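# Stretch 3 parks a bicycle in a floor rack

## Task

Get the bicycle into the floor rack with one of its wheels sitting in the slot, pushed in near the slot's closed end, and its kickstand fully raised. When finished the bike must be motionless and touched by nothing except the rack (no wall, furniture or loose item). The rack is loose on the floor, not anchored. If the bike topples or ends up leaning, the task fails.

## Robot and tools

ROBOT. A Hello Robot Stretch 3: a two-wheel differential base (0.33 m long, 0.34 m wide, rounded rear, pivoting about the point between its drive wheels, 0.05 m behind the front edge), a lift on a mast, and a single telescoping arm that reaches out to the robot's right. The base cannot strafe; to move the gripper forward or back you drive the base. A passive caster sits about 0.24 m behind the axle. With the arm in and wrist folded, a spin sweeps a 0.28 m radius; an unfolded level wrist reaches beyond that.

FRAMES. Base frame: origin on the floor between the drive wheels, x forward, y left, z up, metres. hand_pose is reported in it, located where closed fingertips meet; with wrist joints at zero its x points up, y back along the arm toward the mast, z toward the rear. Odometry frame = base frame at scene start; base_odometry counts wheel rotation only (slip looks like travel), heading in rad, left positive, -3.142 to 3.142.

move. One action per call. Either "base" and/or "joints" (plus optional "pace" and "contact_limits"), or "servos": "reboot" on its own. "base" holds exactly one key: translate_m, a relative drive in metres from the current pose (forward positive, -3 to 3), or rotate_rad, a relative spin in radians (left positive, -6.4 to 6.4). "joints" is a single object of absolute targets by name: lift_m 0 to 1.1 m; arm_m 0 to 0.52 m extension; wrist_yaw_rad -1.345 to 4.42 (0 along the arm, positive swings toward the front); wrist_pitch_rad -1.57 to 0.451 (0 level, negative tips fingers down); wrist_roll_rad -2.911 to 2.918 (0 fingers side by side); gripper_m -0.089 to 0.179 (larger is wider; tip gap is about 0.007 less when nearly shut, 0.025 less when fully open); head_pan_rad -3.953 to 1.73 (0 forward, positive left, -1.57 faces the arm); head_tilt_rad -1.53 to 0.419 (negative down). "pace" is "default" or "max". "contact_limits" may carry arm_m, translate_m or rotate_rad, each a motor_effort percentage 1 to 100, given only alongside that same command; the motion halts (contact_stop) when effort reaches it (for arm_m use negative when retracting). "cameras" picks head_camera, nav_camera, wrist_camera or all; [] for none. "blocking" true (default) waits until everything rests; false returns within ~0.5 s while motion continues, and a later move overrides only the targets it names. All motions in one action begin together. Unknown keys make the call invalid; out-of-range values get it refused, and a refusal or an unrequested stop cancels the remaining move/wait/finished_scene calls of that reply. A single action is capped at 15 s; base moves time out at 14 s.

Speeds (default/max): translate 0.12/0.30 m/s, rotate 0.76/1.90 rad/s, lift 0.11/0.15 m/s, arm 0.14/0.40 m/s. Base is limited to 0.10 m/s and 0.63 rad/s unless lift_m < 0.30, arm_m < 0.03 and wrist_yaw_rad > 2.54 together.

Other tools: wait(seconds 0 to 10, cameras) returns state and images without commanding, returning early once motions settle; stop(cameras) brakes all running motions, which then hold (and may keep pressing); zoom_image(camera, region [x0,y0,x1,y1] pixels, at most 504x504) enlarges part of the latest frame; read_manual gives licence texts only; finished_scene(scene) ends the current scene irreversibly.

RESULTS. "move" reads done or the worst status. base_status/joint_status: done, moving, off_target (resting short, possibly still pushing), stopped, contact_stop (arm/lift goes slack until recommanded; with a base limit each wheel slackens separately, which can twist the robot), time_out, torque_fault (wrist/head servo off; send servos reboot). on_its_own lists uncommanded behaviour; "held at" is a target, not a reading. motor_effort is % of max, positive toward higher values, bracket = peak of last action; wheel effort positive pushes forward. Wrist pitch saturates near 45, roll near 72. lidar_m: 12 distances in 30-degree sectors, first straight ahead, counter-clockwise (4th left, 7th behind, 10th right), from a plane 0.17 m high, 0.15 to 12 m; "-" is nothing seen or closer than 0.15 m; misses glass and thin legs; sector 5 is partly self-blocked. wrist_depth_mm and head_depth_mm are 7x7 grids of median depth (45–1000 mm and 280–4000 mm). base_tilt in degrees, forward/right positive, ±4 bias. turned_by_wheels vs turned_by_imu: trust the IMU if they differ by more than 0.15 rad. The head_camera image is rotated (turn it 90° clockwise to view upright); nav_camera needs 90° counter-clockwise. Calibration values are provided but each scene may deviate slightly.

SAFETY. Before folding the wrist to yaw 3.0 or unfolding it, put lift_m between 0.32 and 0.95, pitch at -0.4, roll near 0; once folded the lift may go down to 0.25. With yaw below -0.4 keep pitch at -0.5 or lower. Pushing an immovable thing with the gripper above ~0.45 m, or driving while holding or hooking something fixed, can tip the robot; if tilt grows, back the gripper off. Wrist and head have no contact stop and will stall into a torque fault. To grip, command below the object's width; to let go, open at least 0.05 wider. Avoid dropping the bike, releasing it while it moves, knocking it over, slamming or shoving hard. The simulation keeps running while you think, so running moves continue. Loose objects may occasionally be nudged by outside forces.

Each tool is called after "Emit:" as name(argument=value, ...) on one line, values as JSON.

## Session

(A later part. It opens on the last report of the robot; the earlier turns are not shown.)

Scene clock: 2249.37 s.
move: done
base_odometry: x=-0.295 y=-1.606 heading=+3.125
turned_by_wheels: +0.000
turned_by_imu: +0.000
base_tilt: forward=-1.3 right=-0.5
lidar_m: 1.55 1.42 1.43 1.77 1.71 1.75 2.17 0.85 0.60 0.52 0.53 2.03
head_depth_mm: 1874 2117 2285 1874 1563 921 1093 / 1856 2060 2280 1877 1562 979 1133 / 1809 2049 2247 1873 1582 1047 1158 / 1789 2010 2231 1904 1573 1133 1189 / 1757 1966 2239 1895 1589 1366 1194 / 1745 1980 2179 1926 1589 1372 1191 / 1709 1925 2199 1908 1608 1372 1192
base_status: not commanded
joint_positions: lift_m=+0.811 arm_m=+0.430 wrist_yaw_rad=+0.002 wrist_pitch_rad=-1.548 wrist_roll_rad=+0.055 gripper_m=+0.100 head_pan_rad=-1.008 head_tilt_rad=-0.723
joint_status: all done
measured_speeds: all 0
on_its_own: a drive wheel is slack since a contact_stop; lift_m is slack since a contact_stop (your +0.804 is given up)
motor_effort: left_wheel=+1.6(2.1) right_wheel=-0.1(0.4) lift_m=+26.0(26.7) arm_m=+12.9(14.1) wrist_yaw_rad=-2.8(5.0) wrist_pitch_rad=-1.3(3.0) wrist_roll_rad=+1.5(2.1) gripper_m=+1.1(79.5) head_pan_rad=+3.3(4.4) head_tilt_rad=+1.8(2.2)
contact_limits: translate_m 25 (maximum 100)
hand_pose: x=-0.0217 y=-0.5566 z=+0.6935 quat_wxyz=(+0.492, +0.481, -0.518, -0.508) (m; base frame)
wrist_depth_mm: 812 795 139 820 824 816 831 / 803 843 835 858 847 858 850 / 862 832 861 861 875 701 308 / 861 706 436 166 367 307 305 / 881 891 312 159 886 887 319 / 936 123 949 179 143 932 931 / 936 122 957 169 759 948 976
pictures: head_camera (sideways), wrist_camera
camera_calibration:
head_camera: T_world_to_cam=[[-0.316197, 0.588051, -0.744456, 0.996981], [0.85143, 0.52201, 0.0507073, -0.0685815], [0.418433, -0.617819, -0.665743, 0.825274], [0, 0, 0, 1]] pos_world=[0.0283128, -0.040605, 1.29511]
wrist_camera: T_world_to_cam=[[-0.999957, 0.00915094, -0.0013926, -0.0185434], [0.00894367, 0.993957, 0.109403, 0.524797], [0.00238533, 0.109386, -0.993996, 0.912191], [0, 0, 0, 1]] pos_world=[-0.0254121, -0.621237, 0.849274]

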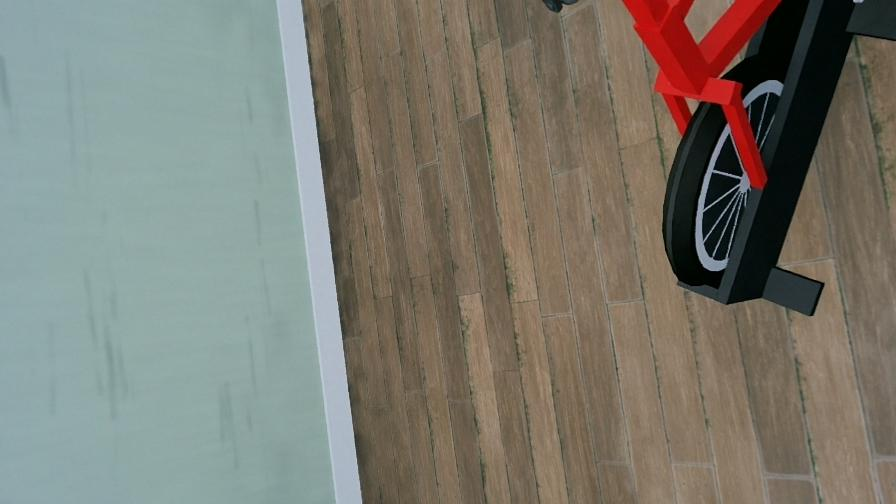

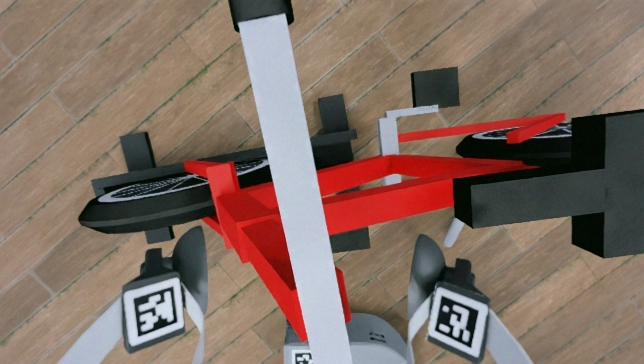

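Emit:
move(joints={"lift_m": 0.93}, cameras=["wrist_camera"])

Emit:
move(joints={"arm_m": 0.1, "gripper_m": -0.04, "wrist_roll_rad": 0.0, "head_pan_rad": -1.57, "head_tilt_rad": -0.8}, cameras=["head_camera", "nav_camera"])

Scene clock: 2255.93 s.
move: done
base_odometry: x=-0.295 y=-1.606 heading=+3.125
turned_by_wheels: +0.000
turned_by_imu: +0.000
base_tilt: forward=-1.3 right=-0.4
lidar_m: 1.55 1.42 1.43 1.77 1.70 1.75 2.16 0.85 0.60 0.52 0.53 2.02
head_depth_mm: 1867 2124 2301 1870 1560 917 1090 / 1853 2072 2257 1866 1563 981 1138 / 1818 2051 2271 1874 1575 1043 1156 / 1789 2007 2222 1889 1586 1143 1182 / 1771 1969 2215 1898 1584 1371 1189 / 1738 1949 2165 1926 1586 1363 1195 / 1700 1913 2203 1939 1598 1365 1200
base_status: not commanded
joint_positions: lift_m=+0.930 arm_m=+0.430 wrist_yaw_rad=+0.002 wrist_pitch_rad=-1.549 wrist_roll_rad=+0.055 gripper_m=+0.100 head_pan_rad=-1.008 head_tilt_rad=-0.723
joint_status: all done
measured_speeds: all 0
on_its_own: a drive wheel is slack since a contact_stop
motor_effort: left_wheel=+1.7(2.0) right_wheel=-0.3(0.4) lift_m=+32.9(38.1) arm_m=+8.7(10.6) wrist_yaw_rad=-1.4(3.5) wrist_pitch_rad=-1.3(1.5) wrist_roll_rad=+1.8(2.0) gripper_m=+0.8(1.3) head_pan_rad=+3.9(4.7) head_tilt_rad=+2.7(2.7)
contact_limits: translate_m 25 (maximum 100)
hand_pose: x=-0.0217 y=-0.5564 z=+0.8120 quat_wxyz=(+0.492, +0.481, -0.518, -0.508) (m; base frame)
wrist_depth_mm: 920 901 963 964 929 946 950 / 966 955 957 959 982 949 964 / 965 966 964 936 981 568 643 / 989 965 561 454 486 432 429 / - - - 353 - - - / - 122 - - 143 - - / - 122 - 870 891 - -
pictures: wrist_camera
camera_calibration:
wrist_camera: T_world_to_cam=[[-0.999957, 0.00919696, -0.00138466, -0.0183608], [0.00898858, 0.993878, 0.110114, 0.511029], [0.0023889, 0.110096, -0.993918, 1.03031], [0, 0, 0, 1]] pos_world=[-0.0254147, -0.621165, 0.967744]

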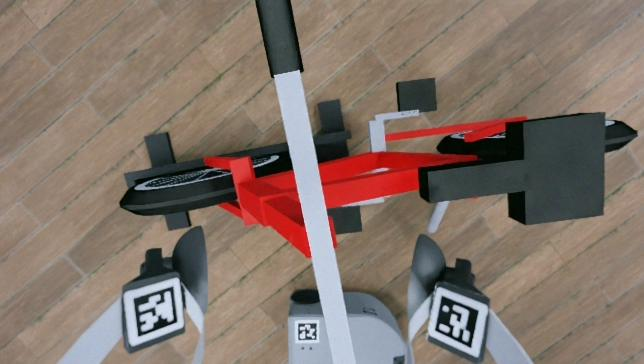

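Scene clock: 2259.57 s.
move: done
base_odometry: x=-0.295 y=-1.606 heading=+3.125
turned_by_wheels: +0.000
turned_by_imu: +0.000
base_tilt: forward=-1.3 right=-0.5
lidar_m: 1.55 1.42 1.43 1.76 1.71 1.75 2.16 0.84 0.60 0.52 0.52 2.03
head_depth_mm: 3155 2755 - - 1098 1243 1134 / 2871 2776 - - 1024 1251 1152 / 2599 2696 2353 - 290 434 1151 / 2363 2589 2229 1722 808 1145 1164 / 2200 2480 2145 1785 1521 1066 1162 / 2041 2289 2177 1798 1531 1055 1158 / 1904 2098 2191 1798 1524 1250 1151
base_status: not commanded
joint_positions: lift_m=+0.930 arm_m=+0.100 wrist_yaw_rad=+0.002 wrist_pitch_rad=-1.550 wrist_roll_rad=+0.003 gripper_m=-0.039 head_pan_rad=-1.562 head_tilt_rad=-0.790
joint_status: all done
measured_speeds: all 0
on_its_own: a drive wheel is slack since a contact_stop
motor_effort: left_wheel=+1.8(2.2) right_wheel=-0.1(0.5) lift_m=+32.1(33.6) arm_m=-14.5(21.3) wrist_yaw_rad=-1.1(3.0) wrist_pitch_rad=-0.9(1.3) wrist_roll_rad=-1.3(2.7) gripper_m=-12.4(87.3) head_pan_rad=-3.0(6.7) head_tilt_rad=-4.8(6.4)
contact_limits: translate_m 25 (maximum 100)
hand_pose: x=-0.0217 y=-0.2261 z=+0.8120 quat_wxyz=(+0.505, +0.494, -0.505, -0.496) (m; base frame)
wrist_depth_mm: 944 894 674 271 931 974 964 / 947 981 963 940 988 973 - / 979 967 972 984 980 973 - / - - 983 960 - - - / - - - 850 - - - / - - 126 130 - - - / - - 122 128 - - -
pictures: head_camera (sideways), nav_camera (sideways)
camera_calibration:
head_camera: T_world_to_cam=[[0.0400513, 0.714457, -0.698532, 0.934957], [0.998735, -0.00735524, 0.0497409, -0.0682176], [0.0303999, -0.699641, -0.713848, 0.890209], [0, 0, 0, 1]] pos_world=[0.00362284, -0.0456616, 1.29196]
nav_camera: T_world_to_cam=[[0.0104391, -0.713679, 0.700395, -0.867798], [-0.99808, -0.0502048, -0.0362809, 0.105873], [0.0610561, -0.698672, -0.712832, 0.883389], [0, 0, 0, 1]] pos_world=[0.0607922, 0.00318525, 1.24135]

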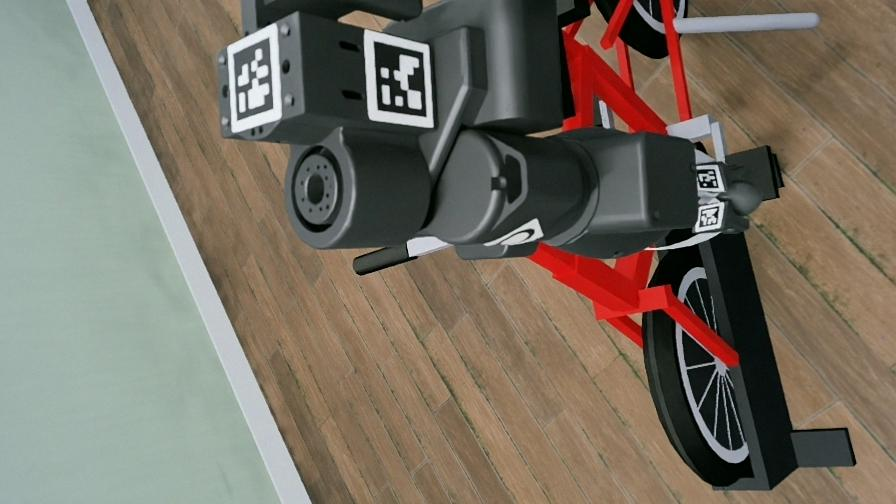

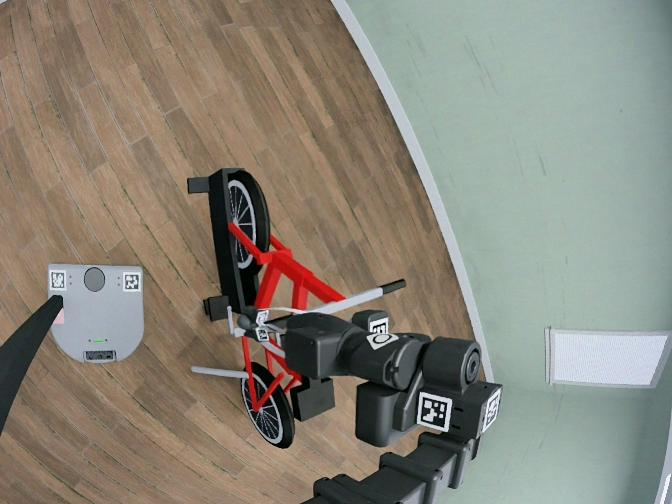

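Emit:
move(base={"translate_m": -0.33}, cameras=["head_camera", "nav_camera", "wrist_camera"])

Scene clock: 2271.77 s.
move: done
base_odometry: x=+0.035 y=-1.612 heading=+3.125
turned_by_wheels: +0.000
turned_by_imu: -0.001
base_tilt: forward=-1.3 right=-0.4
lidar_m: 1.83 1.67 1.69 1.66 1.53 1.54 1.91 3.04 0.60 0.49 0.64 0.71
head_depth_mm: 3190 2788 - - 1415 1291 1145 / 3146 2792 - - 1081 1259 1146 / 2864 2735 2336 - 291 434 1150 / 2636 2741 2208 1778 864 1244 1139 / 2423 2642 2169 1787 992 1248 1164 / 2255 2496 2187 1795 1459 1161 1150 / 2113 2326 2202 1797 1459 1136 1168
base_status: done
joint_positions: lift_m=+0.930 arm_m=+0.100 wrist_yaw_rad=+0.002 wrist_pitch_rad=-1.550 wrist_roll_rad=+0.003 gripper_m=-0.039 head_pan_rad=-1.562 head_tilt_rad=-0.790
joint_status: not commanded
measured_speeds: all 0
motor_effort: left_wheel=+1.1(4.8) right_wheel=-3.8(7.9) lift_m=+29.0(31.4) arm_m=-11.6(14.5) wrist_yaw_rad=-1.7(3.3) wrist_pitch_rad=-1.1(1.3) wrist_roll_rad=-1.0(1.7) gripper_m=-13.1(13.6) head_pan_rad=-3.0(4.4) head_tilt_rad=-4.6(5.3)
hand_pose: x=-0.0217 y=-0.2261 z=+0.8120 quat_wxyz=(+0.505, +0.494, -0.505, -0.496) (m; base frame)
wrist_depth_mm: - - 911 961 917 910 941 / 965 960 946 954 971 974 993 / 953 962 970 - 988 989 - / 979 981 - 988 - - - / - - - 825 992 - - / - - 126 129 - - - / - - 122 128 - - -
pictures: head_camera (sideways), nav_camera (sideways), wrist_camera
camera_calibration:
head_camera: T_world_to_cam=[[0.0400512, 0.714457, -0.698532, 0.934957], [0.998735, -0.00735512, 0.0497409, -0.0682176], [0.0304, -0.699641, -0.713848, 0.890209], [0, 0, 0, 1]] pos_world=[0.00362285, -0.0456616, 1.29196]
nav_camera: T_world_to_cam=[[0.0104392, -0.713679, 0.700396, -0.867798], [-0.99808, -0.0502049, -0.0362809, 0.105873], [0.0610562, -0.698672, -0.712832, 0.883389], [0, 0, 0, 1]] pos_world=[0.0607922, 0.00318525, 1.24135]
wrist_camera: T_world_to_cam=[[-0.999126, -0.0417971, -0.000345315, -0.0337374], [-0.0415768, 0.992941, 0.11108, 0.180727], [-0.00429993, 0.110997, -0.993811, 0.99394], [0, 0, 0, 1]] pos_world=[-0.02192, -0.291186, 0.967702]

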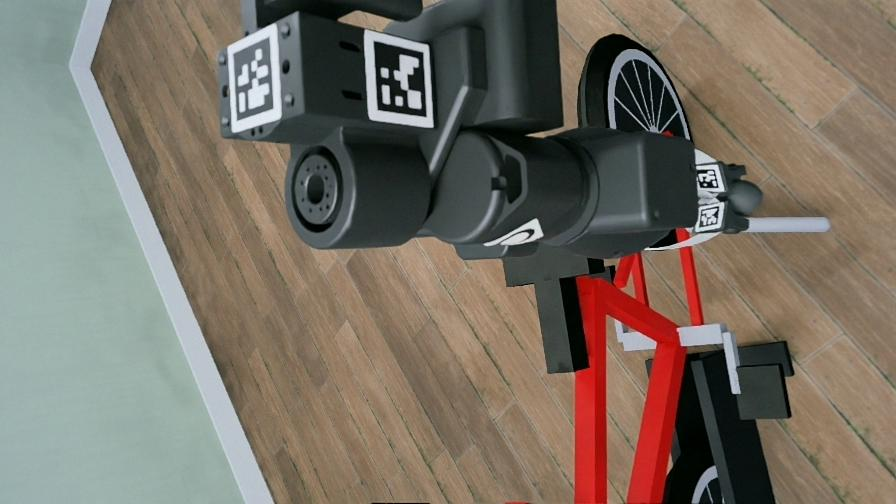

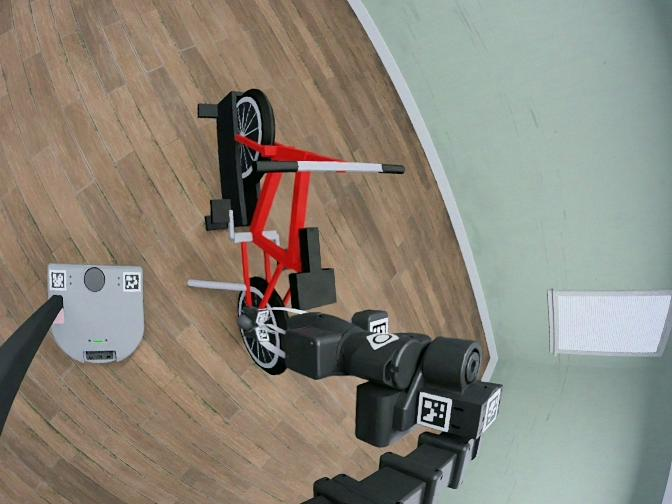

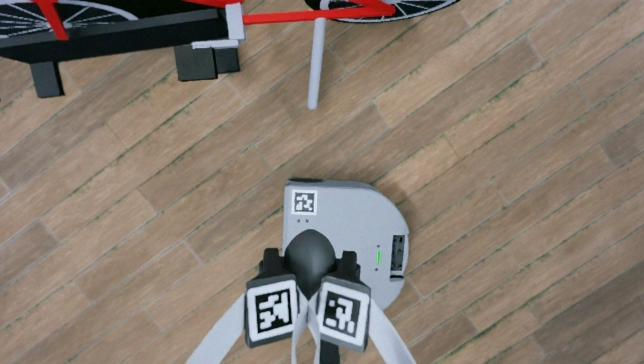

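Emit:
move(base={"translate_m": -0.018}, joints={"lift_m": 0.45, "arm_m": 0.05, "wrist_pitch_rad": -0.8, "wrist_yaw_rad": 0.3, "wrist_roll_rad": 0.0, "gripper_m": -0.04, "head_tilt_rad": -0.9}, cameras=["head_camera"])

Emit:
move(joints={"lift_m": 0.13}, cameras=["head_camera", "wrist_camera"])

Scene clock: 2286.60 s.
move: done
base_odometry: x=+0.053 y=-1.612 heading=+3.125
turned_by_wheels: +0.000
turned_by_imu: +0.000
base_tilt: forward=-1.3 right=-0.5
lidar_m: 1.85 1.69 1.70 1.64 1.52 1.53 1.89 3.03 0.60 0.49 0.65 0.71
head_depth_mm: 2783 2257 1855 1609 1378 1241 1122 / 2819 2247 1878 1612 1211 1247 543 / 2783 2258 1887 1619 1167 1253 945 / 2665 2282 1885 927 1158 738 1117 / 2507 2303 1903 1636 1156 1252 1142 / 2340 2309 1937 1635 1239 1217 1138 / 2192 2311 1924 1639 1131 1231 1149
base_status: done
joint_positions: lift_m=+0.450 arm_m=+0.050 wrist_yaw_rad=+0.298 wrist_pitch_rad=-0.815 wrist_roll_rad=+0.003 gripper_m=-0.039 head_pan_rad=-1.562 head_tilt_rad=-0.888
joint_status: all done
measured_speeds: all 0
motor_effort: left_wheel=+0.5(4.9) right_wheel=-4.1(7.2) lift_m=+19.6(25.9) arm_m=-13.0(21.4) wrist_yaw_rad=+1.0(4.1) wrist_pitch_rad=+2.8(4.9) wrist_roll_rad=-1.2(2.1) gripper_m=-11.8(13.7) head_pan_rad=-3.7(4.2) head_tilt_rad=-4.8(5.9)
hand_pose: x=+0.0249 y=-0.3462 z=+0.3857 quat_wxyz=(+0.683, +0.373, -0.601, -0.182) (m; base frame)
wrist_depth_mm: 389 375 955 312 355 - - / 434 411 432 510 338 308 288 / 498 547 438 725 377 348 332 / 633 404 587 641 423 401 377 / 584 579 595 606 588 508 496 / 537 549 538 130 551 569 578 / 496 495 121 491 502 519 539
pictures: head_camera (sideways)
camera_calibration:
head_camera: T_world_to_cam=[[0.0395074, 0.779783, -0.624803, 0.838888], [0.998777, -0.0122194, 0.0479042, -0.0658204], [0.0297201, -0.625931, -0.779312, 0.975344], [0, 0, 0, 1]] pos_world=[0.00361022, -0.0444558, 1.28739]

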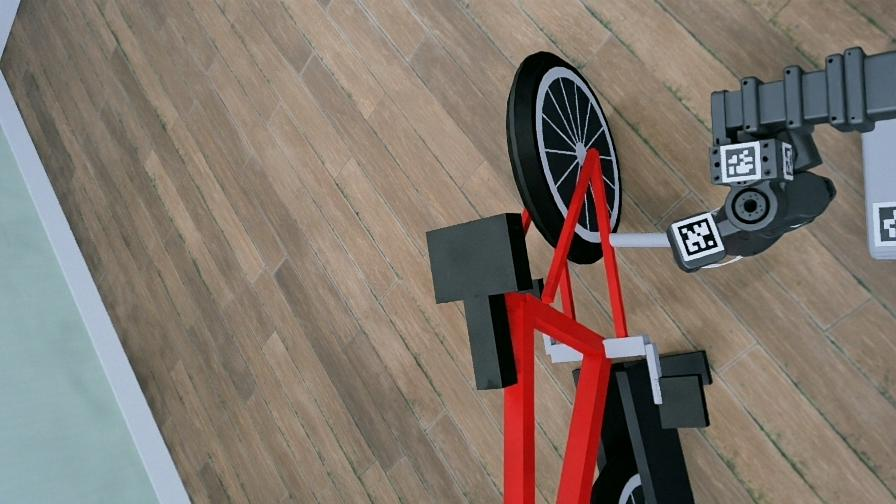

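Scene clock: 2290.33 s.
move: done
base_odometry: x=+0.053 y=-1.612 heading=+3.125
turned_by_wheels: +0.000
turned_by_imu: +0.000
base_tilt: forward=-1.3 right=-0.5
lidar_m: 1.85 1.69 1.70 1.64 1.52 1.53 1.90 3.02 0.61 0.59 0.65 0.71
head_depth_mm: 2809 2227 1872 1599 1376 1244 1127 / 2789 2262 1873 1610 1208 1258 1109 / 2792 2263 1885 1616 1174 1257 862 / 2657 2279 1887 921 1160 1233 1097 / 2505 2285 1904 1624 1154 1264 1138 / 2344 2293 1917 1631 1242 1207 1138 / 2188 2307 1925 1646 1134 1237 1140
base_status: not commanded
joint_positions: lift_m=+0.130 arm_m=+0.050 wrist_yaw_rad=+0.298 wrist_pitch_rad=-0.826 wrist_roll_rad=+0.003 gripper_m=-0.039 head_pan_rad=-1.562 head_tilt_rad=-0.889
joint_status: all done
measured_speeds: all 0
motor_effort: left_wheel=+1.0(1.5) right_wheel=-1.0(4.3) lift_m=+22.1(23.0) arm_m=-0.8(14.1) wrist_yaw_rad=+1.2(3.0) wrist_pitch_rad=+4.8(5.2) wrist_roll_rad=-1.2(1.5) gripper_m=-12.4(13.5) head_pan_rad=-2.6(4.1) head_tilt_rad=-4.6(6.0)
hand_pose: x=+0.0242 y=-0.3440 z=+0.0639 quat_wxyz=(+0.682, +0.377, -0.599, -0.185) (m; base frame)
wrist_depth_mm: 346 331 378 390 160 275 256 / 318 304 331 336 160 334 303 / 286 292 290 298 166 309 314 / 258 261 265 264 265 274 277 / 235 238 239 163 245 250 252 / 218 217 217 129 226 227 231 / 198 202 122 128 204 210 212
pictures: head_camera (sideways), wrist_camera
camera_calibration:
head_camera: T_world_to_cam=[[0.0395058, 0.780055, -0.624462, 0.838444], [0.998777, -0.0122412, 0.047895, -0.0658084], [0.0297166, -0.625591, -0.779585, 0.975699], [0, 0, 0, 1]] pos_world=[0.00361013, -0.0444495, 1.28737]
wrist_camera: T_world_to_cam=[[-0.946009, -0.323052, 0.026546, -0.0928198], [-0.278931, 0.76961, -0.574367, 0.355436], [0.16512, -0.550761, -0.818167, 0.0207326], [0, 0, 0, 1]] pos_world=[0.00791041, -0.292114, 0.223577]

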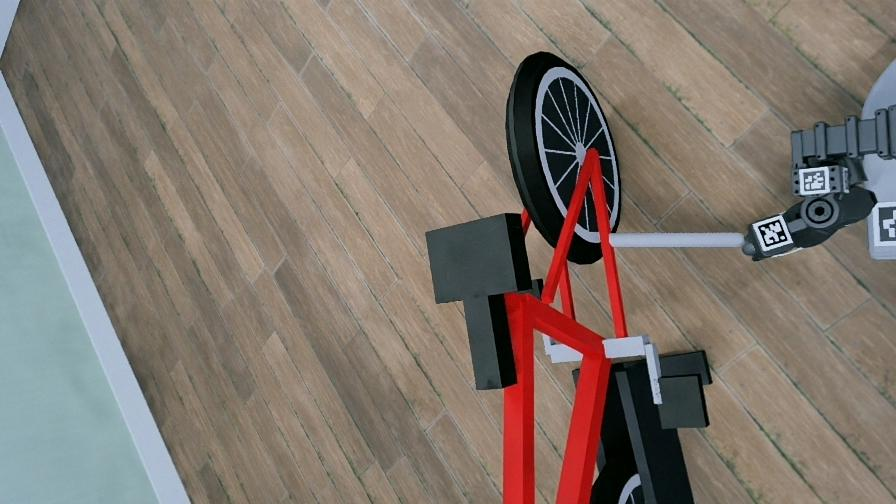

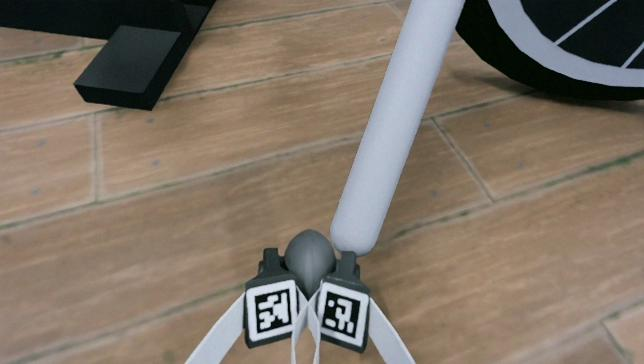

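Emit:
move(base={"translate_m": 0.014}, cameras=[])

Emit:
move(joints={"arm_m": 0.14, "lift_m": 0.127}, contact_limits={"arm_m": 40}, cameras=["head_camera", "wrist_camera"])

Scene clock: 2298.07 s.
move: done
base_odometry: x=+0.039 y=-1.612 heading=+3.125
turned_by_wheels: +0.000
turned_by_imu: +0.000
base_tilt: forward=-1.4 right=-0.5
lidar_m: 1.84 1.68 1.69 1.65 1.53 1.54 1.91 3.05 0.60 0.59 0.64 0.71
head_depth_mm: 2792 2241 1877 1602 1373 1251 1122 / 2790 2259 1873 1605 1211 1252 1112 / 2755 2251 1884 1623 1170 1258 863 / 2700 2258 1885 923 1178 1242 1097 / 2503 2271 1910 1624 1208 1248 1135 / 2323 2324 1918 1631 1186 1230 1140 / 2162 2303 1942 1646 1092 1231 1145
base_status: done
joint_positions: lift_m=+0.130 arm_m=+0.050 wrist_yaw_rad=+0.298 wrist_pitch_rad=-0.816 wrist_roll_rad=+0.003 gripper_m=-0.039 head_pan_rad=-1.562 head_tilt_rad=-0.889
joint_status: not commanded
measured_speeds: all 0
motor_effort: left_wheel=+3.8(7.5) right_wheel=+1.0(6.4) lift_m=+30.6(32.8) arm_m=+12.9(17.6) wrist_yaw_rad=+1.6(2.9) wrist_pitch_rad=+3.0(6.1) wrist_roll_rad=-1.3(1.4) gripper_m=-12.3(13.2) head_pan_rad=-3.5(4.1) head_tilt_rad=-5.1(5.9)
hand_pose: x=+0.0248 y=-0.3461 z=+0.0656 quat_wxyz=(+0.683, +0.374, -0.601, -0.182) (m; base frame)
wrist_depth_mm: 344 325 379 399 388 162 255 / 327 309 334 345 162 337 297 / 291 293 298 304 162 315 321 / 260 264 270 270 164 278 285 / 235 240 241 249 239 251 256 / 217 221 219 129 228 231 231 / 201 203 122 201 206 211 213
pictures: none
No camera images: "cameras" was empty.

Scene clock: 2299.97 s.
move: done
base_odometry: x=+0.039 y=-1.612 heading=+3.125
turned_by_wheels: +0.000
turned_by_imu: +0.000
base_tilt: forward=-1.3 right=-0.5
lidar_m: 1.84 1.68 1.69 1.65 1.53 1.54 1.91 3.04 0.60 0.58 0.64 0.71
head_depth_mm: 2774 2242 1881 1600 1350 1246 1120 / 2812 2238 1858 1598 1198 1248 1105 / 2767 2256 1906 1612 1141 1250 956 / 2681 2284 1887 925 1180 1215 1127 / 2521 2291 1900 1624 1145 1258 1138 / 2329 2317 1905 1645 1189 1225 1138 / 2181 2290 1932 1648 1076 1224 1143
base_status: not commanded
joint_positions: lift_m=+0.127 arm_m=+0.140 wrist_yaw_rad=+0.307 wrist_pitch_rad=-0.816 wrist_roll_rad=+0.003 gripper_m=-0.040 head_pan_rad=-1.562 head_tilt_rad=-0.889
joint_status: all done
measured_speeds: all 0
motor_effort: left_wheel=+3.8(4.2) right_wheel=-8.3(9.5) lift_m=+20.5(30.1) arm_m=+16.4(25.4) wrist_yaw_rad=-8.0(17.7) wrist_pitch_rad=+3.0(4.0) wrist_roll_rad=-1.3(1.5) gripper_m=-12.8(13.2) head_pan_rad=-3.0(3.9) head_tilt_rad=-4.5(5.4)
contact_limits: arm_m 40 (drawing in: default 34, maximum 55; extending or still: default 43, maximum 70)
hand_pose: x=+0.0262 y=-0.4356 z=+0.0625 quat_wxyz=(+0.684, +0.376, -0.599, -0.179) (m; base frame)
wrist_depth_mm: 236 306 374 393 395 104 167 / 277 284 331 339 346 104 192 / 260 279 293 297 304 103 217 / 245 260 263 268 265 103 272 / 233 236 240 245 109 242 254 / 215 217 214 130 104 223 230 / 196 199 121 128 105 207 210
pictures: head_camera (sideways), wrist_camera
camera_calibration:
head_camera: T_world_to_cam=[[0.0395069, 0.780055, -0.624462, 0.838444], [0.998777, -0.0122427, 0.047895, -0.0658084], [0.0297157, -0.625591, -0.779585, 0.975699], [0, 0, 0, 1]] pos_world=[0.00361006, -0.0444495, 1.28737]
wrist_camera: T_world_to_cam=[[-0.943049, -0.331567, 0.026861, -0.124287], [-0.284276, 0.761338, -0.582711, 0.422818], [0.172757, -0.557161, -0.812235, -0.034513], [0, 0, 0, 1]] pos_world=[0.00895072, -0.382346, 0.221687]

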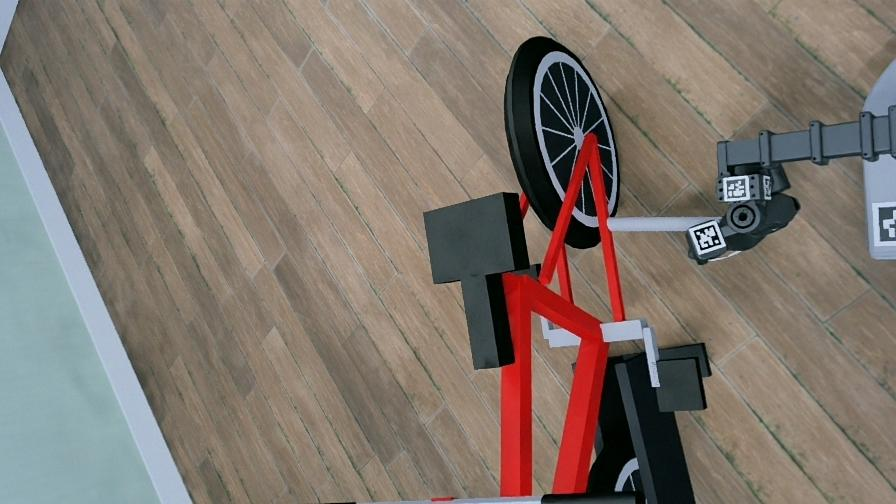

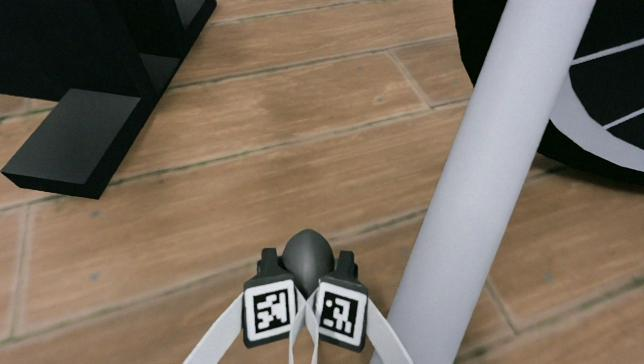

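Emit:
move(joints={"wrist_yaw_rad": -0.8}, pace="max", cameras=["head_camera", "wrist_camera"])

Scene clock: 2315.63 s.
move: done
base_odometry: x=+0.039 y=-1.612 heading=+3.125
turned_by_wheels: +0.000
turned_by_imu: +0.000
base_tilt: forward=-1.4 right=-0.5
lidar_m: 1.83 1.68 1.69 1.66 1.53 1.54 1.91 3.04 0.60 0.58 0.58 2.23
head_depth_mm: 2799 2236 1873 952 1201 1244 1121 / 2840 2229 1869 990 1332 1226 1106 / 2740 2258 1887 1527 1246 1196 944 / 2676 2283 1891 1526 1349 1240 1115 / 2514 2278 1866 968 1156 1260 1134 / 2311 2309 1919 1639 1105 1245 1143 / 2176 2282 1924 1655 1143 1233 1143
base_status: not commanded
joint_positions: lift_m=+0.127 arm_m=+0.140 wrist_yaw_rad=-0.798 wrist_pitch_rad=-0.816 wrist_roll_rad=-0.001 gripper_m=-0.040 head_pan_rad=-1.562 head_tilt_rad=-0.889
joint_status: all done
measured_speeds: all 0
motor_effort: left_wheel=+3.3(10.3) right_wheel=-3.1(21.6) lift_m=+24.1(24.1) arm_m=+4.3(16.5) wrist_yaw_rad=-1.2(40.5) wrist_pitch_rad=+3.0(7.0) wrist_roll_rad=+0.1(1.3) gripper_m=-12.4(12.9) head_pan_rad=-3.9(3.9) head_tilt_rad=-5.0(5.7)
contact_limits: arm_m 40 (drawing in: default 34, maximum 55; extending or still: default 43, maximum 70)
hand_pose: x=-0.1346 y=-0.3952 z=+0.0625 quat_wxyz=(+0.489, +0.007, -0.707, -0.511) (m; base frame)
wrist_depth_mm: 370 374 379 387 202 411 418 / 323 328 334 338 206 354 356 / 286 294 292 297 291 302 316 / 258 261 264 268 273 277 283 / 235 237 239 246 245 250 254 / 216 217 214 129 225 228 230 / 198 199 122 196 202 206 212
pictures: head_camera (sideways), wrist_camera
camera_calibration:
head_camera: T_world_to_cam=[[0.0395083, 0.780077, -0.624434, 0.838408], [0.998777, -0.0122464, 0.0478943, -0.0658074], [0.0297141, -0.625563, -0.779607, 0.975729], [0, 0, 0, 1]] pos_world=[0.00360997, -0.0444489, 1.28737]
wrist_camera: T_world_to_cam=[[-0.721485, 0.691803, 0.0294593, 0.17149], [0.549953, 0.598361, -0.58268, 0.394239], [-0.420727, -0.404193, -0.812168, -0.00365075], [0, 0, 0, 1]] pos_world=[-0.0946212, -0.356011, 0.221698]

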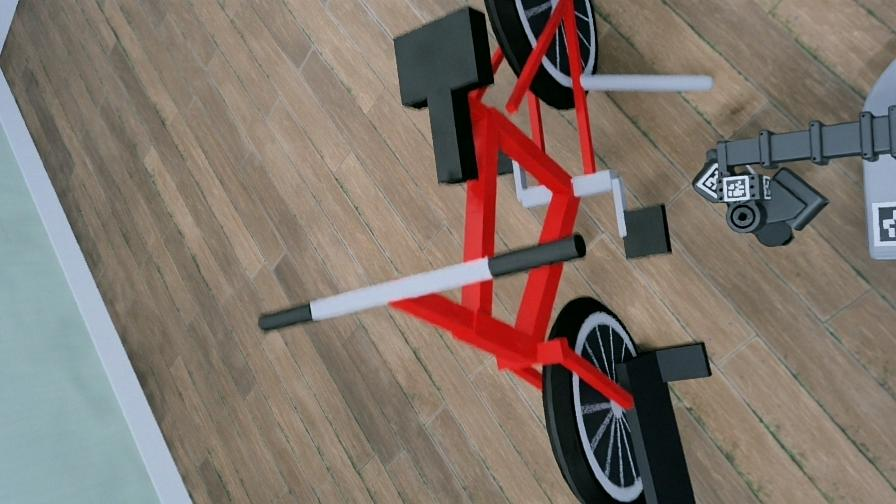

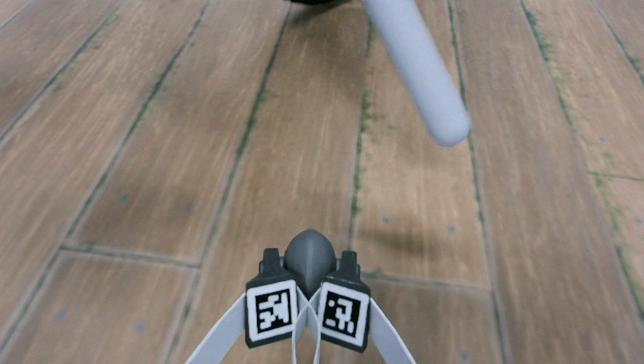

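Emit:
move(joints={"arm_m": 0.05, "lift_m": 0.35, "wrist_yaw_rad": 0.0}, cameras=[])

Emit:
move(base={"translate_m": -0.29}, joints={"wrist_pitch_rad": -1.2, "gripper_m": 0.08, "wrist_roll_rad": 0.1}, cameras=["head_camera", "wrist_camera", "nav_camera"])

Scene clock: 2333.50 s.
move: done
base_odometry: x=+0.039 y=-1.612 heading=+3.125
turned_by_wheels: +0.000
turned_by_imu: +0.000
base_tilt: forward=-1.3 right=-0.4
lidar_m: 1.83 1.67 1.69 1.65 1.53 1.54 1.90 0.89 0.65 0.58 0.58 2.23
head_depth_mm: 2785 2219 1859 980 1273 1223 1122 / 2803 2244 1869 1519 1331 1254 626 / 2764 2271 1893 950 1141 1235 697 / 2688 2280 1855 971 1194 1261 1113 / 2504 2267 1907 1617 1093 1260 1132 / 2351 2300 1907 1627 1165 1251 1137 / 2190 2273 1959 1636 1429 1232 1147
base_status: not commanded
joint_positions: lift_m=+0.350 arm_m=+0.050 wrist_yaw_rad=-0.002 wrist_pitch_rad=-0.815 wrist_roll_rad=-0.001 gripper_m=-0.040 head_pan_rad=-1.562 head_tilt_rad=-0.889
joint_status: all done
measured_speeds: all 0
motor_effort: left_wheel=+3.7(3.9) right_wheel=-3.1(3.4) lift_m=+34.0(38.8) arm_m=-14.8(21.6) wrist_yaw_rad=+1.6(4.2) wrist_pitch_rad=+2.5(3.2) wrist_roll_rad=+0.2(0.4) gripper_m=-12.1(13.4) head_pan_rad=-3.2(3.9) head_tilt_rad=-4.9(5.7)
hand_pose: x=-0.0219 y=-0.3532 z=+0.2858 quat_wxyz=(+0.649, +0.280, -0.649, -0.281) (m; base frame)
wrist_depth_mm: 282 277 296 792 321 340 837 / 323 319 344 663 679 368 391 / 363 395 414 609 612 359 384 / - 487 514 533 303 565 542 / 478 477 483 506 502 502 513 / 432 445 441 129 464 461 461 / 399 410 122 395 420 422 432
pictures: none
No camera images: "cameras" was empty.

Scene clock: 2337.53 s.
move: done
base_odometry: x=+0.329 y=-1.617 heading=+3.125
turned_by_wheels: +0.000
turned_by_imu: -0.001
base_tilt: forward=-1.3 right=-0.5
lidar_m: 2.08 1.90 1.92 1.45 1.35 1.36 1.68 2.83 0.64 0.54 0.65 0.77
head_depth_mm: 2762 2230 1866 1597 1326 1255 1120 / 2773 2268 1882 1615 1233 1254 625 / 2845 2263 1888 956 1192 1237 686 / 2758 2306 1903 987 1339 1258 1111 / 2696 2280 1893 1622 1374 1247 1131 / 2515 2317 1922 1635 1350 1262 1141 / 2348 2305 1867 1573 1051 1272 1139
base_status: done
joint_positions: lift_m=+0.350 arm_m=+0.050 wrist_yaw_rad=-0.002 wrist_pitch_rad=-1.200 wrist_roll_rad=+0.095 gripper_m=+0.080 head_pan_rad=-1.562 head_tilt_rad=-0.889
joint_status: all done
measured_speeds: all 0
motor_effort: left_wheel=+0.6(5.0) right_wheel=-3.7(7.9) lift_m=+29.9(33.9) arm_m=-12.8(15.2) wrist_yaw_rad=+1.9(3.3) wrist_pitch_rad=+0.1(2.9) wrist_roll_rad=+1.4(2.3) gripper_m=-0.1(81.2) head_pan_rad=-3.3(4.0) head_tilt_rad=-5.1(5.7)
hand_pose: x=-0.0218 y=-0.2653 z=+0.2412 quat_wxyz=(+0.555, +0.379, -0.611, -0.419) (m; base frame)
wrist_depth_mm: 459 465 481 472 477 475 476 / 450 451 444 456 459 455 456 / 436 446 434 438 434 434 434 / 419 427 423 425 423 421 423 / 415 410 410 412 410 415 412 / 398 398 390 396 144 399 397 / 385 116 377 383 125 387 379
pictures: head_camera (sideways), nav_camera (sideways), wrist_camera
camera_calibration:
head_camera: T_world_to_cam=[[0.0395116, 0.780077, -0.624434, 0.838408], [0.998777, -0.0122507, 0.0478942, -0.0658074], [0.0297115, -0.625563, -0.779608, 0.975729], [0, 0, 0, 1]] pos_world=[0.00360978, -0.0444489, 1.28737]
nav_camera: T_world_to_cam=[[0.0109805, -0.779488, 0.626321, -0.77128], [-0.998116, -0.0463588, -0.0401971, 0.110967], [0.0603687, -0.6247, -0.778528, 0.968826], [0, 0, 0, 1]] pos_world=[0.0607398, 0.0091664, 1.24179]
wrist_camera: T_world_to_cam=[[-0.998578, 0.0495227, -0.0197359, -0.00676247], [0.0527872, 0.970265, -0.236217, 0.362839], [0.00745095, -0.236923, -0.9715, 0.333506], [0, 0, 0, 1]] pos_world=[-0.028391, -0.2727, 0.409576]

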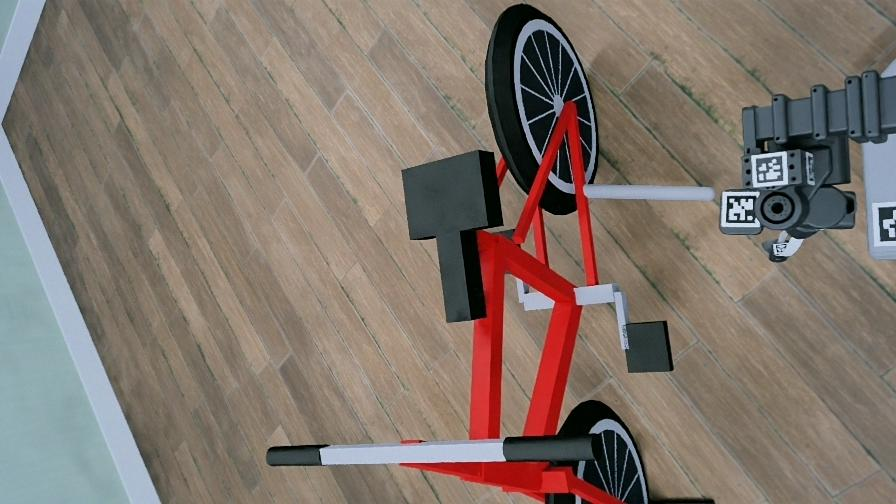

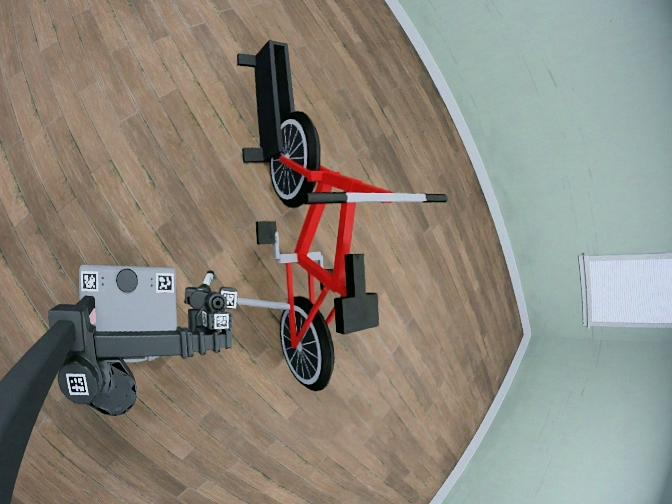

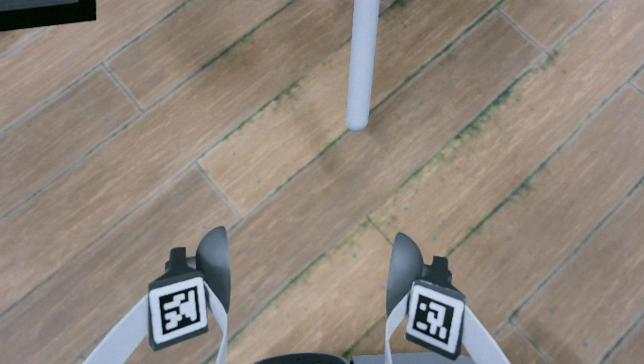

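Emit:
move(base={"translate_m": -0.062}, joints={"arm_m": 0.185, "lift_m": 0.24}, cameras=["wrist_camera"])

Emit:
move(joints={"lift_m": 0.172}, cameras=["wrist_camera", "head_camera"])

Scene clock: 2345.57 s.
move: done
base_odometry: x=+0.391 y=-1.618 heading=+3.125
turned_by_wheels: +0.000
turned_by_imu: +0.000
base_tilt: forward=-1.3 right=-0.5
lidar_m: 2.13 1.95 1.96 1.41 1.31 1.32 1.63 2.79 0.64 0.53 0.68 0.78
head_depth_mm: 2770 2233 1859 1594 1382 1245 1116 / 2798 2248 1880 1609 1297 1256 744 / 2851 2255 1880 1617 1190 852 1116 / 2817 2269 1893 947 1349 1220 1128 / 2682 2286 1893 998 1227 1264 1136 / 2556 2289 1917 1647 1384 1247 1133 / 2367 2318 1887 1606 1168 1263 1136
base_status: done
joint_positions: lift_m=+0.240 arm_m=+0.185 wrist_yaw_rad=-0.002 wrist_pitch_rad=-1.201 wrist_roll_rad=+0.096 gripper_m=+0.080 head_pan_rad=-1.562 head_tilt_rad=-0.889
joint_status: all done
measured_speeds: all 0
motor_effort: left_wheel=-0.2(4.4) right_wheel=-4.4(7.7) lift_m=+18.5(28.9) arm_m=+15.8(23.6) wrist_yaw_rad=+2.1(2.8) wrist_pitch_rad=+0.2(0.5) wrist_roll_rad=+0.9(1.8) gripper_m=+0.5(0.8) head_pan_rad=-3.5(4.0) head_tilt_rad=-5.2(5.8)
hand_pose: x=-0.0218 y=-0.4000 z=+0.1311 quat_wxyz=(+0.554, +0.379, -0.611, -0.419) (m; base frame)
wrist_depth_mm: 342 343 344 178 344 341 341 / 328 330 331 325 330 329 331 / 319 317 326 316 321 318 320 / 309 311 311 305 306 304 312 / 299 302 297 293 300 295 298 / 288 287 284 293 143 287 287 / 281 116 276 280 125 280 283
pictures: wrist_camera
camera_calibration:
wrist_camera: T_world_to_cam=[[-0.998516, 0.0505914, -0.0201699, -0.00176193], [0.0539192, 0.97049, -0.235037, 0.467499], [0.00768385, -0.235775, -0.971777, 0.195142], [0, 0, 0, 1]] pos_world=[-0.0284659, -0.407604, 0.299479]

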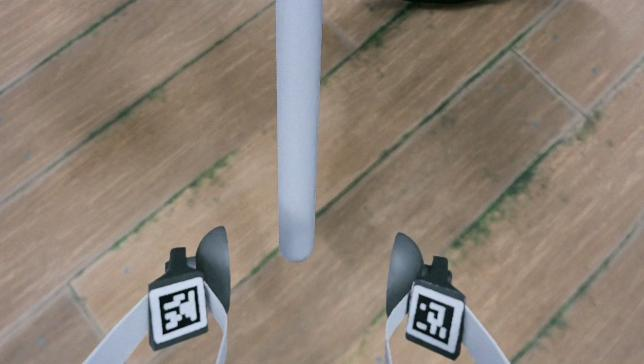

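Scene clock: 2347.03 s.
move: done
base_odometry: x=+0.391 y=-1.618 heading=+3.125
turned_by_wheels: +0.000
turned_by_imu: +0.000
base_tilt: forward=-1.3 right=-0.5
lidar_m: 2.13 1.95 1.96 1.41 1.31 1.32 1.63 2.79 0.64 0.53 0.68 0.79
head_depth_mm: 2790 2231 1869 1603 1368 1244 1115 / 2817 2228 1894 1611 1295 1245 956 / 2816 2260 1871 1607 1192 902 1110 / 2772 2284 1902 946 1350 1209 1132 / 2693 2283 1905 997 1229 1258 1136 / 2576 2302 1902 1636 1374 1253 1141 / 2414 2341 1879 1614 1161 1271 1141
base_status: not commanded
joint_positions: lift_m=+0.172 arm_m=+0.185 wrist_yaw_rad=-0.002 wrist_pitch_rad=-1.201 wrist_roll_rad=+0.096 gripper_m=+0.080 head_pan_rad=-1.562 head_tilt_rad=-0.889
joint_status: all done
measured_speeds: all 0
motor_effort: left_wheel=-0.2(1.0) right_wheel=-4.5(4.6) lift_m=+18.4(23.3) arm_m=+14.4(16.0) wrist_yaw_rad=+1.1(3.0) wrist_pitch_rad=+0.3(0.6) wrist_roll_rad=+1.2(1.3) gripper_m=+0.1(1.3) head_pan_rad=-3.2(4.4) head_tilt_rad=-4.7(5.9)
hand_pose: x=-0.0218 y=-0.4000 z=+0.0631 quat_wxyz=(+0.554, +0.379, -0.611, -0.419) (m; base frame)
wrist_depth_mm: 263 265 260 260 265 265 262 / 255 255 253 251 255 255 254 / 246 247 246 245 247 246 248 / 239 238 238 237 236 237 238 / 230 230 232 230 230 230 230 / 223 222 145 224 143 223 223 / 219 116 215 216 125 216 215
pictures: head_camera (sideways), wrist_camera
camera_calibration:
head_camera: T_world_to_cam=[[0.0395234, 0.780077, -0.624435, 0.838408], [0.998777, -0.0122658, 0.0478943, -0.0658074], [0.029702, -0.625564, -0.779607, 0.975729], [0, 0, 0, 1]] pos_world=[0.0036091, -0.0444489, 1.28737]
wrist_camera: T_world_to_cam=[[-0.998516, 0.0505936, -0.0201649, -0.00313433], [0.0539193, 0.970514, -0.234936, 0.451493], [0.007684, -0.235675, -0.971802, 0.129102], [0, 0, 0, 1]] pos_world=[-0.0284659, -0.407596, 0.23147]

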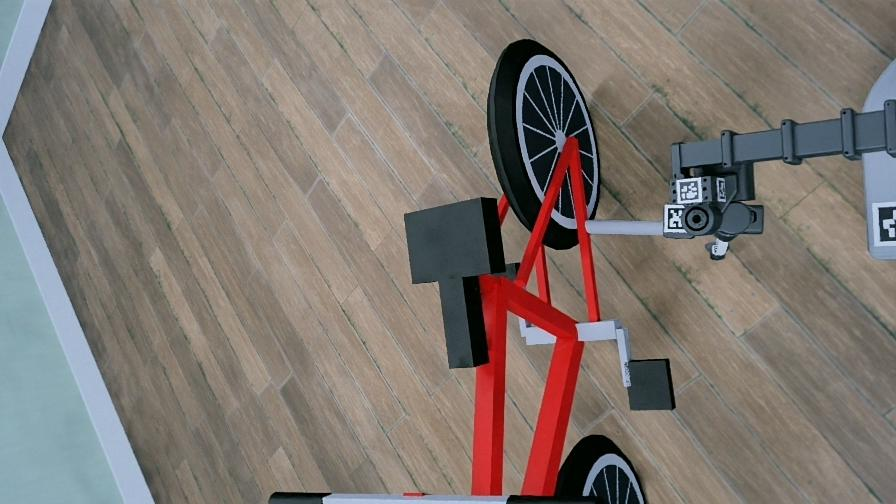

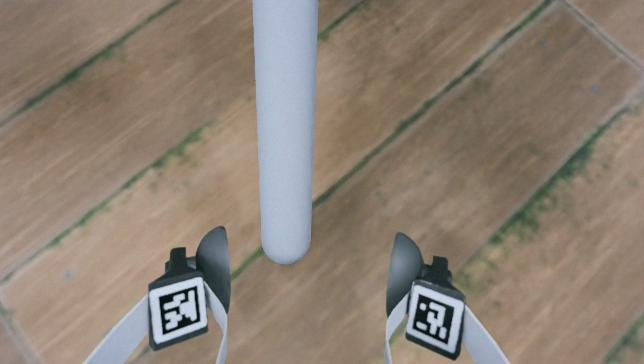

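Emit:
move(base={"translate_m": 0.014}, joints={"arm_m": 0.208}, cameras=[])

Emit:
move(joints={"gripper_m": -0.03}, cameras=["wrist_camera"])

Emit:
move(base={"translate_m": 0.06}, contact_limits={"translate_m": 30}, cameras=["wrist_camera", "head_camera", "nav_camera"])

Scene clock: 2352.90 s.
move: done
base_odometry: x=+0.377 y=-1.618 heading=+3.125
turned_by_wheels: +0.000
turned_by_imu: +0.000
base_tilt: forward=-1.3 right=-0.5
lidar_m: 2.12 1.94 1.95 1.41 1.32 1.33 1.64 2.80 0.64 0.53 0.68 0.78
head_depth_mm: 2786 2236 1856 1604 1360 1252 1122 / 2835 2279 1872 1602 1294 1257 1087 / 2844 2266 1890 1580 1190 910 1112 / 2799 2271 1886 943 1339 1220 1132 / 2695 2278 1921 993 1254 1259 1138 / 2533 2304 1898 1645 1378 1247 1142 / 2386 2330 1866 1613 1146 1262 1141
base_status: done
joint_positions: lift_m=+0.172 arm_m=+0.208 wrist_yaw_rad=-0.002 wrist_pitch_rad=-1.201 wrist_roll_rad=+0.096 gripper_m=+0.080 head_pan_rad=-1.562 head_tilt_rad=-0.889
joint_status: all done
measured_speeds: all 0
motor_effort: left_wheel=+3.9(7.1) right_wheel=+1.1(3.5) lift_m=+19.0(19.9) arm_m=+15.8(23.1) wrist_yaw_rad=+1.5(2.8) wrist_pitch_rad=+0.2(0.5) wrist_roll_rad=+1.1(1.3) gripper_m=+0.6(0.9) head_pan_rad=-3.7(4.0) head_tilt_rad=-4.9(5.6)
hand_pose: x=-0.0218 y=-0.4230 z=+0.0631 quat_wxyz=(+0.554, +0.379, -0.611, -0.419) (m; base frame)
wrist_depth_mm: 265 265 262 108 264 266 264 / 254 255 254 116 254 251 256 / 242 244 247 125 244 245 244 / 237 238 238 135 237 238 234 / 228 231 233 145 230 229 230 / 221 221 146 155 144 220 222 / 216 116 215 214 125 213 215
pictures: none
No camera images: "cameras" was empty.

Scene clock: 2354.53 s.
move: done
base_odometry: x=+0.377 y=-1.618 heading=+3.125
turned_by_wheels: +0.000
turned_by_imu: +0.000
base_tilt: forward=-1.4 right=-0.5
lidar_m: 2.12 1.94 1.94 1.41 1.32 1.33 1.64 2.81 0.64 0.54 0.68 0.78
head_depth_mm: 2785 2232 1872 1600 1354 1244 1124 / 2797 2243 1878 1602 1291 1244 1093 / 2862 2250 1872 1576 1197 909 1105 / 2797 2286 1912 948 1347 1230 1129 / 2651 2281 1917 994 1257 1262 1135 / 2547 2303 1905 1643 1373 1241 1140 / 2366 2331 1870 1613 1139 1264 1141
base_status: not commanded
joint_positions: lift_m=+0.172 arm_m=+0.208 wrist_yaw_rad=-0.002 wrist_pitch_rad=-1.200 wrist_roll_rad=+0.096 gripper_m=-0.029 head_pan_rad=-1.562 head_tilt_rad=-0.889
joint_status: all done
measured_speeds: all 0
motor_effort: left_wheel=+2.9(4.0) right_wheel=+1.0(1.4) lift_m=+21.0(21.5) arm_m=+14.1(16.5) wrist_yaw_rad=+1.9(2.9) wrist_pitch_rad=+0.0(0.5) wrist_roll_rad=+1.2(1.4) gripper_m=-16.3(92.5) head_pan_rad=-3.2(4.2) head_tilt_rad=-5.3(5.7)
hand_pose: x=-0.0218 y=-0.4233 z=+0.0631 quat_wxyz=(+0.555, +0.379, -0.611, -0.419) (m; base frame)
wrist_depth_mm: 262 261 262 108 265 262 262 / 254 253 253 116 255 256 255 / 245 247 245 125 246 246 246 / 236 237 235 135 237 236 236 / 231 229 230 144 230 230 230 / 221 223 136 143 221 221 222 / 215 217 124 215 123 216 214
pictures: wrist_camera
camera_calibration:
wrist_camera: T_world_to_cam=[[-0.998515, 0.0505856, -0.0202244, -0.00195492], [0.053935, 0.970224, -0.236128, 0.474085], [0.00767751, -0.236868, -0.971512, 0.123163], [0, 0, 0, 1]] pos_world=[-0.0284674, -0.430697, 0.231559]

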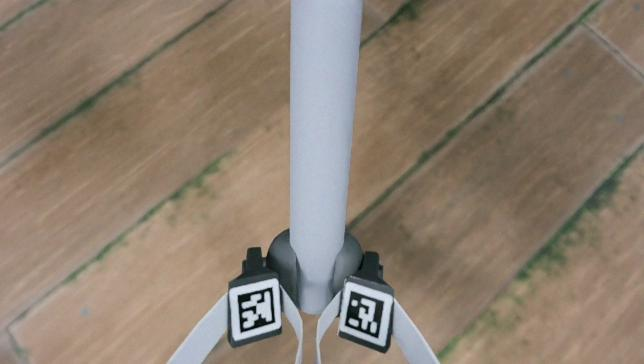

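Scene clock: 2356.23 s.
move: done
base_odometry: x=+0.317 y=-1.617 heading=+3.125
turned_by_wheels: +0.000
turned_by_imu: +0.000
base_tilt: forward=-1.3 right=-0.5
lidar_m: 2.07 1.89 1.90 1.46 1.36 1.37 1.69 2.84 0.64 0.53 0.67 0.78
head_depth_mm: 2804 2240 1858 1597 1355 1241 1119 / 2837 2241 1882 1605 1280 1251 1089 / 2833 2250 1887 1546 1196 912 1115 / 2740 2271 1904 959 1346 1240 1136 / 2658 2308 1909 998 1182 1253 1138 / 2508 2323 1898 1636 1381 1260 1137 / 2370 2312 1870 1547 1122 1271 1136
base_status: done
joint_positions: lift_m=+0.172 arm_m=+0.208 wrist_yaw_rad=-0.015 wrist_pitch_rad=-1.210 wrist_roll_rad=+0.096 gripper_m=-0.029 head_pan_rad=-1.562 head_tilt_rad=-0.889
joint_status: not commanded
measured_speeds: all 0
on_its_own: wrist_yaw_rad is at rest, and its effort (+13.1) is outside its rest range (-9 to +9)
motor_effort: left_wheel=-3.7(10.6) right_wheel=+14.5(27.7) lift_m=+24.1(24.8) arm_m=+11.0(14.1) wrist_yaw_rad=+13.1(18.8) wrist_pitch_rad=+1.7(2.1) wrist_roll_rad=+0.8(1.3) gripper_m=-15.9(17.1) head_pan_rad=-2.8(4.0) head_tilt_rad=-5.2(5.4)
contact_limits: translate_m 30 (maximum 100)
hand_pose: x=-0.0226 y=-0.4209 z=+0.0625 quat_wxyz=(+0.550, +0.378, -0.611, -0.425) (m; base frame)
wrist_depth_mm: 264 260 262 107 263 266 261 / 251 252 254 113 255 252 254 / 245 244 245 119 245 245 244 / 235 235 237 128 236 236 237 / 227 229 228 140 229 228 229 / 221 221 219 142 220 224 222 / 214 214 122 212 124 216 216
pictures: head_camera (sideways), nav_camera (sideways), wrist_camera
camera_calibration:
head_camera: T_world_to_cam=[[0.0395309, 0.780076, -0.624434, 0.838408], [0.998777, -0.0122753, 0.0478943, -0.0658074], [0.029696, -0.625564, -0.779607, 0.975729], [0, 0, 0, 1]] pos_world=[0.00360868, -0.0444489, 1.28737]
nav_camera: T_world_to_cam=[[0.0109613, -0.779488, 0.626321, -0.77128], [-0.998117, -0.0463342, -0.0401971, 0.110967], [0.0603532, -0.624701, -0.778528, 0.968826], [0, 0, 0, 1]] pos_world=[0.06074, 0.00916503, 1.24179]
wrist_camera: T_world_to_cam=[[-0.997784, 0.0635406, -0.0197468, 0.00248482], [0.0663659, 0.971712, -0.226654, 0.471931], [0.00478649, -0.227462, -0.973775, 0.127118], [0, 0, 0, 1]] pos_world=[-0.0294493, -0.429824, 0.230798]

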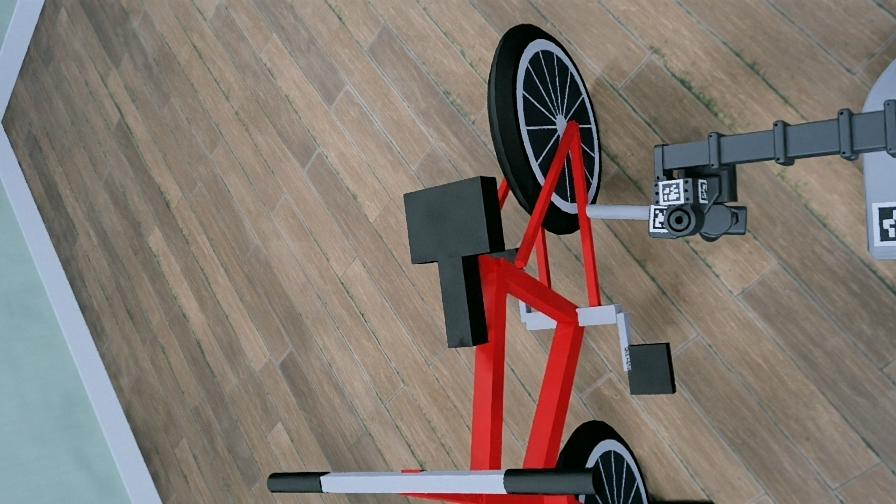

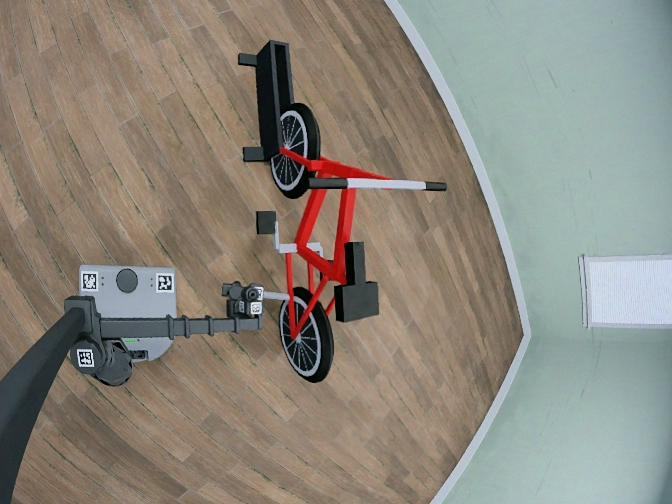

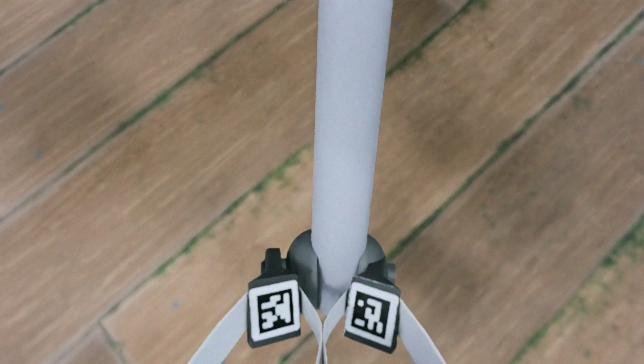

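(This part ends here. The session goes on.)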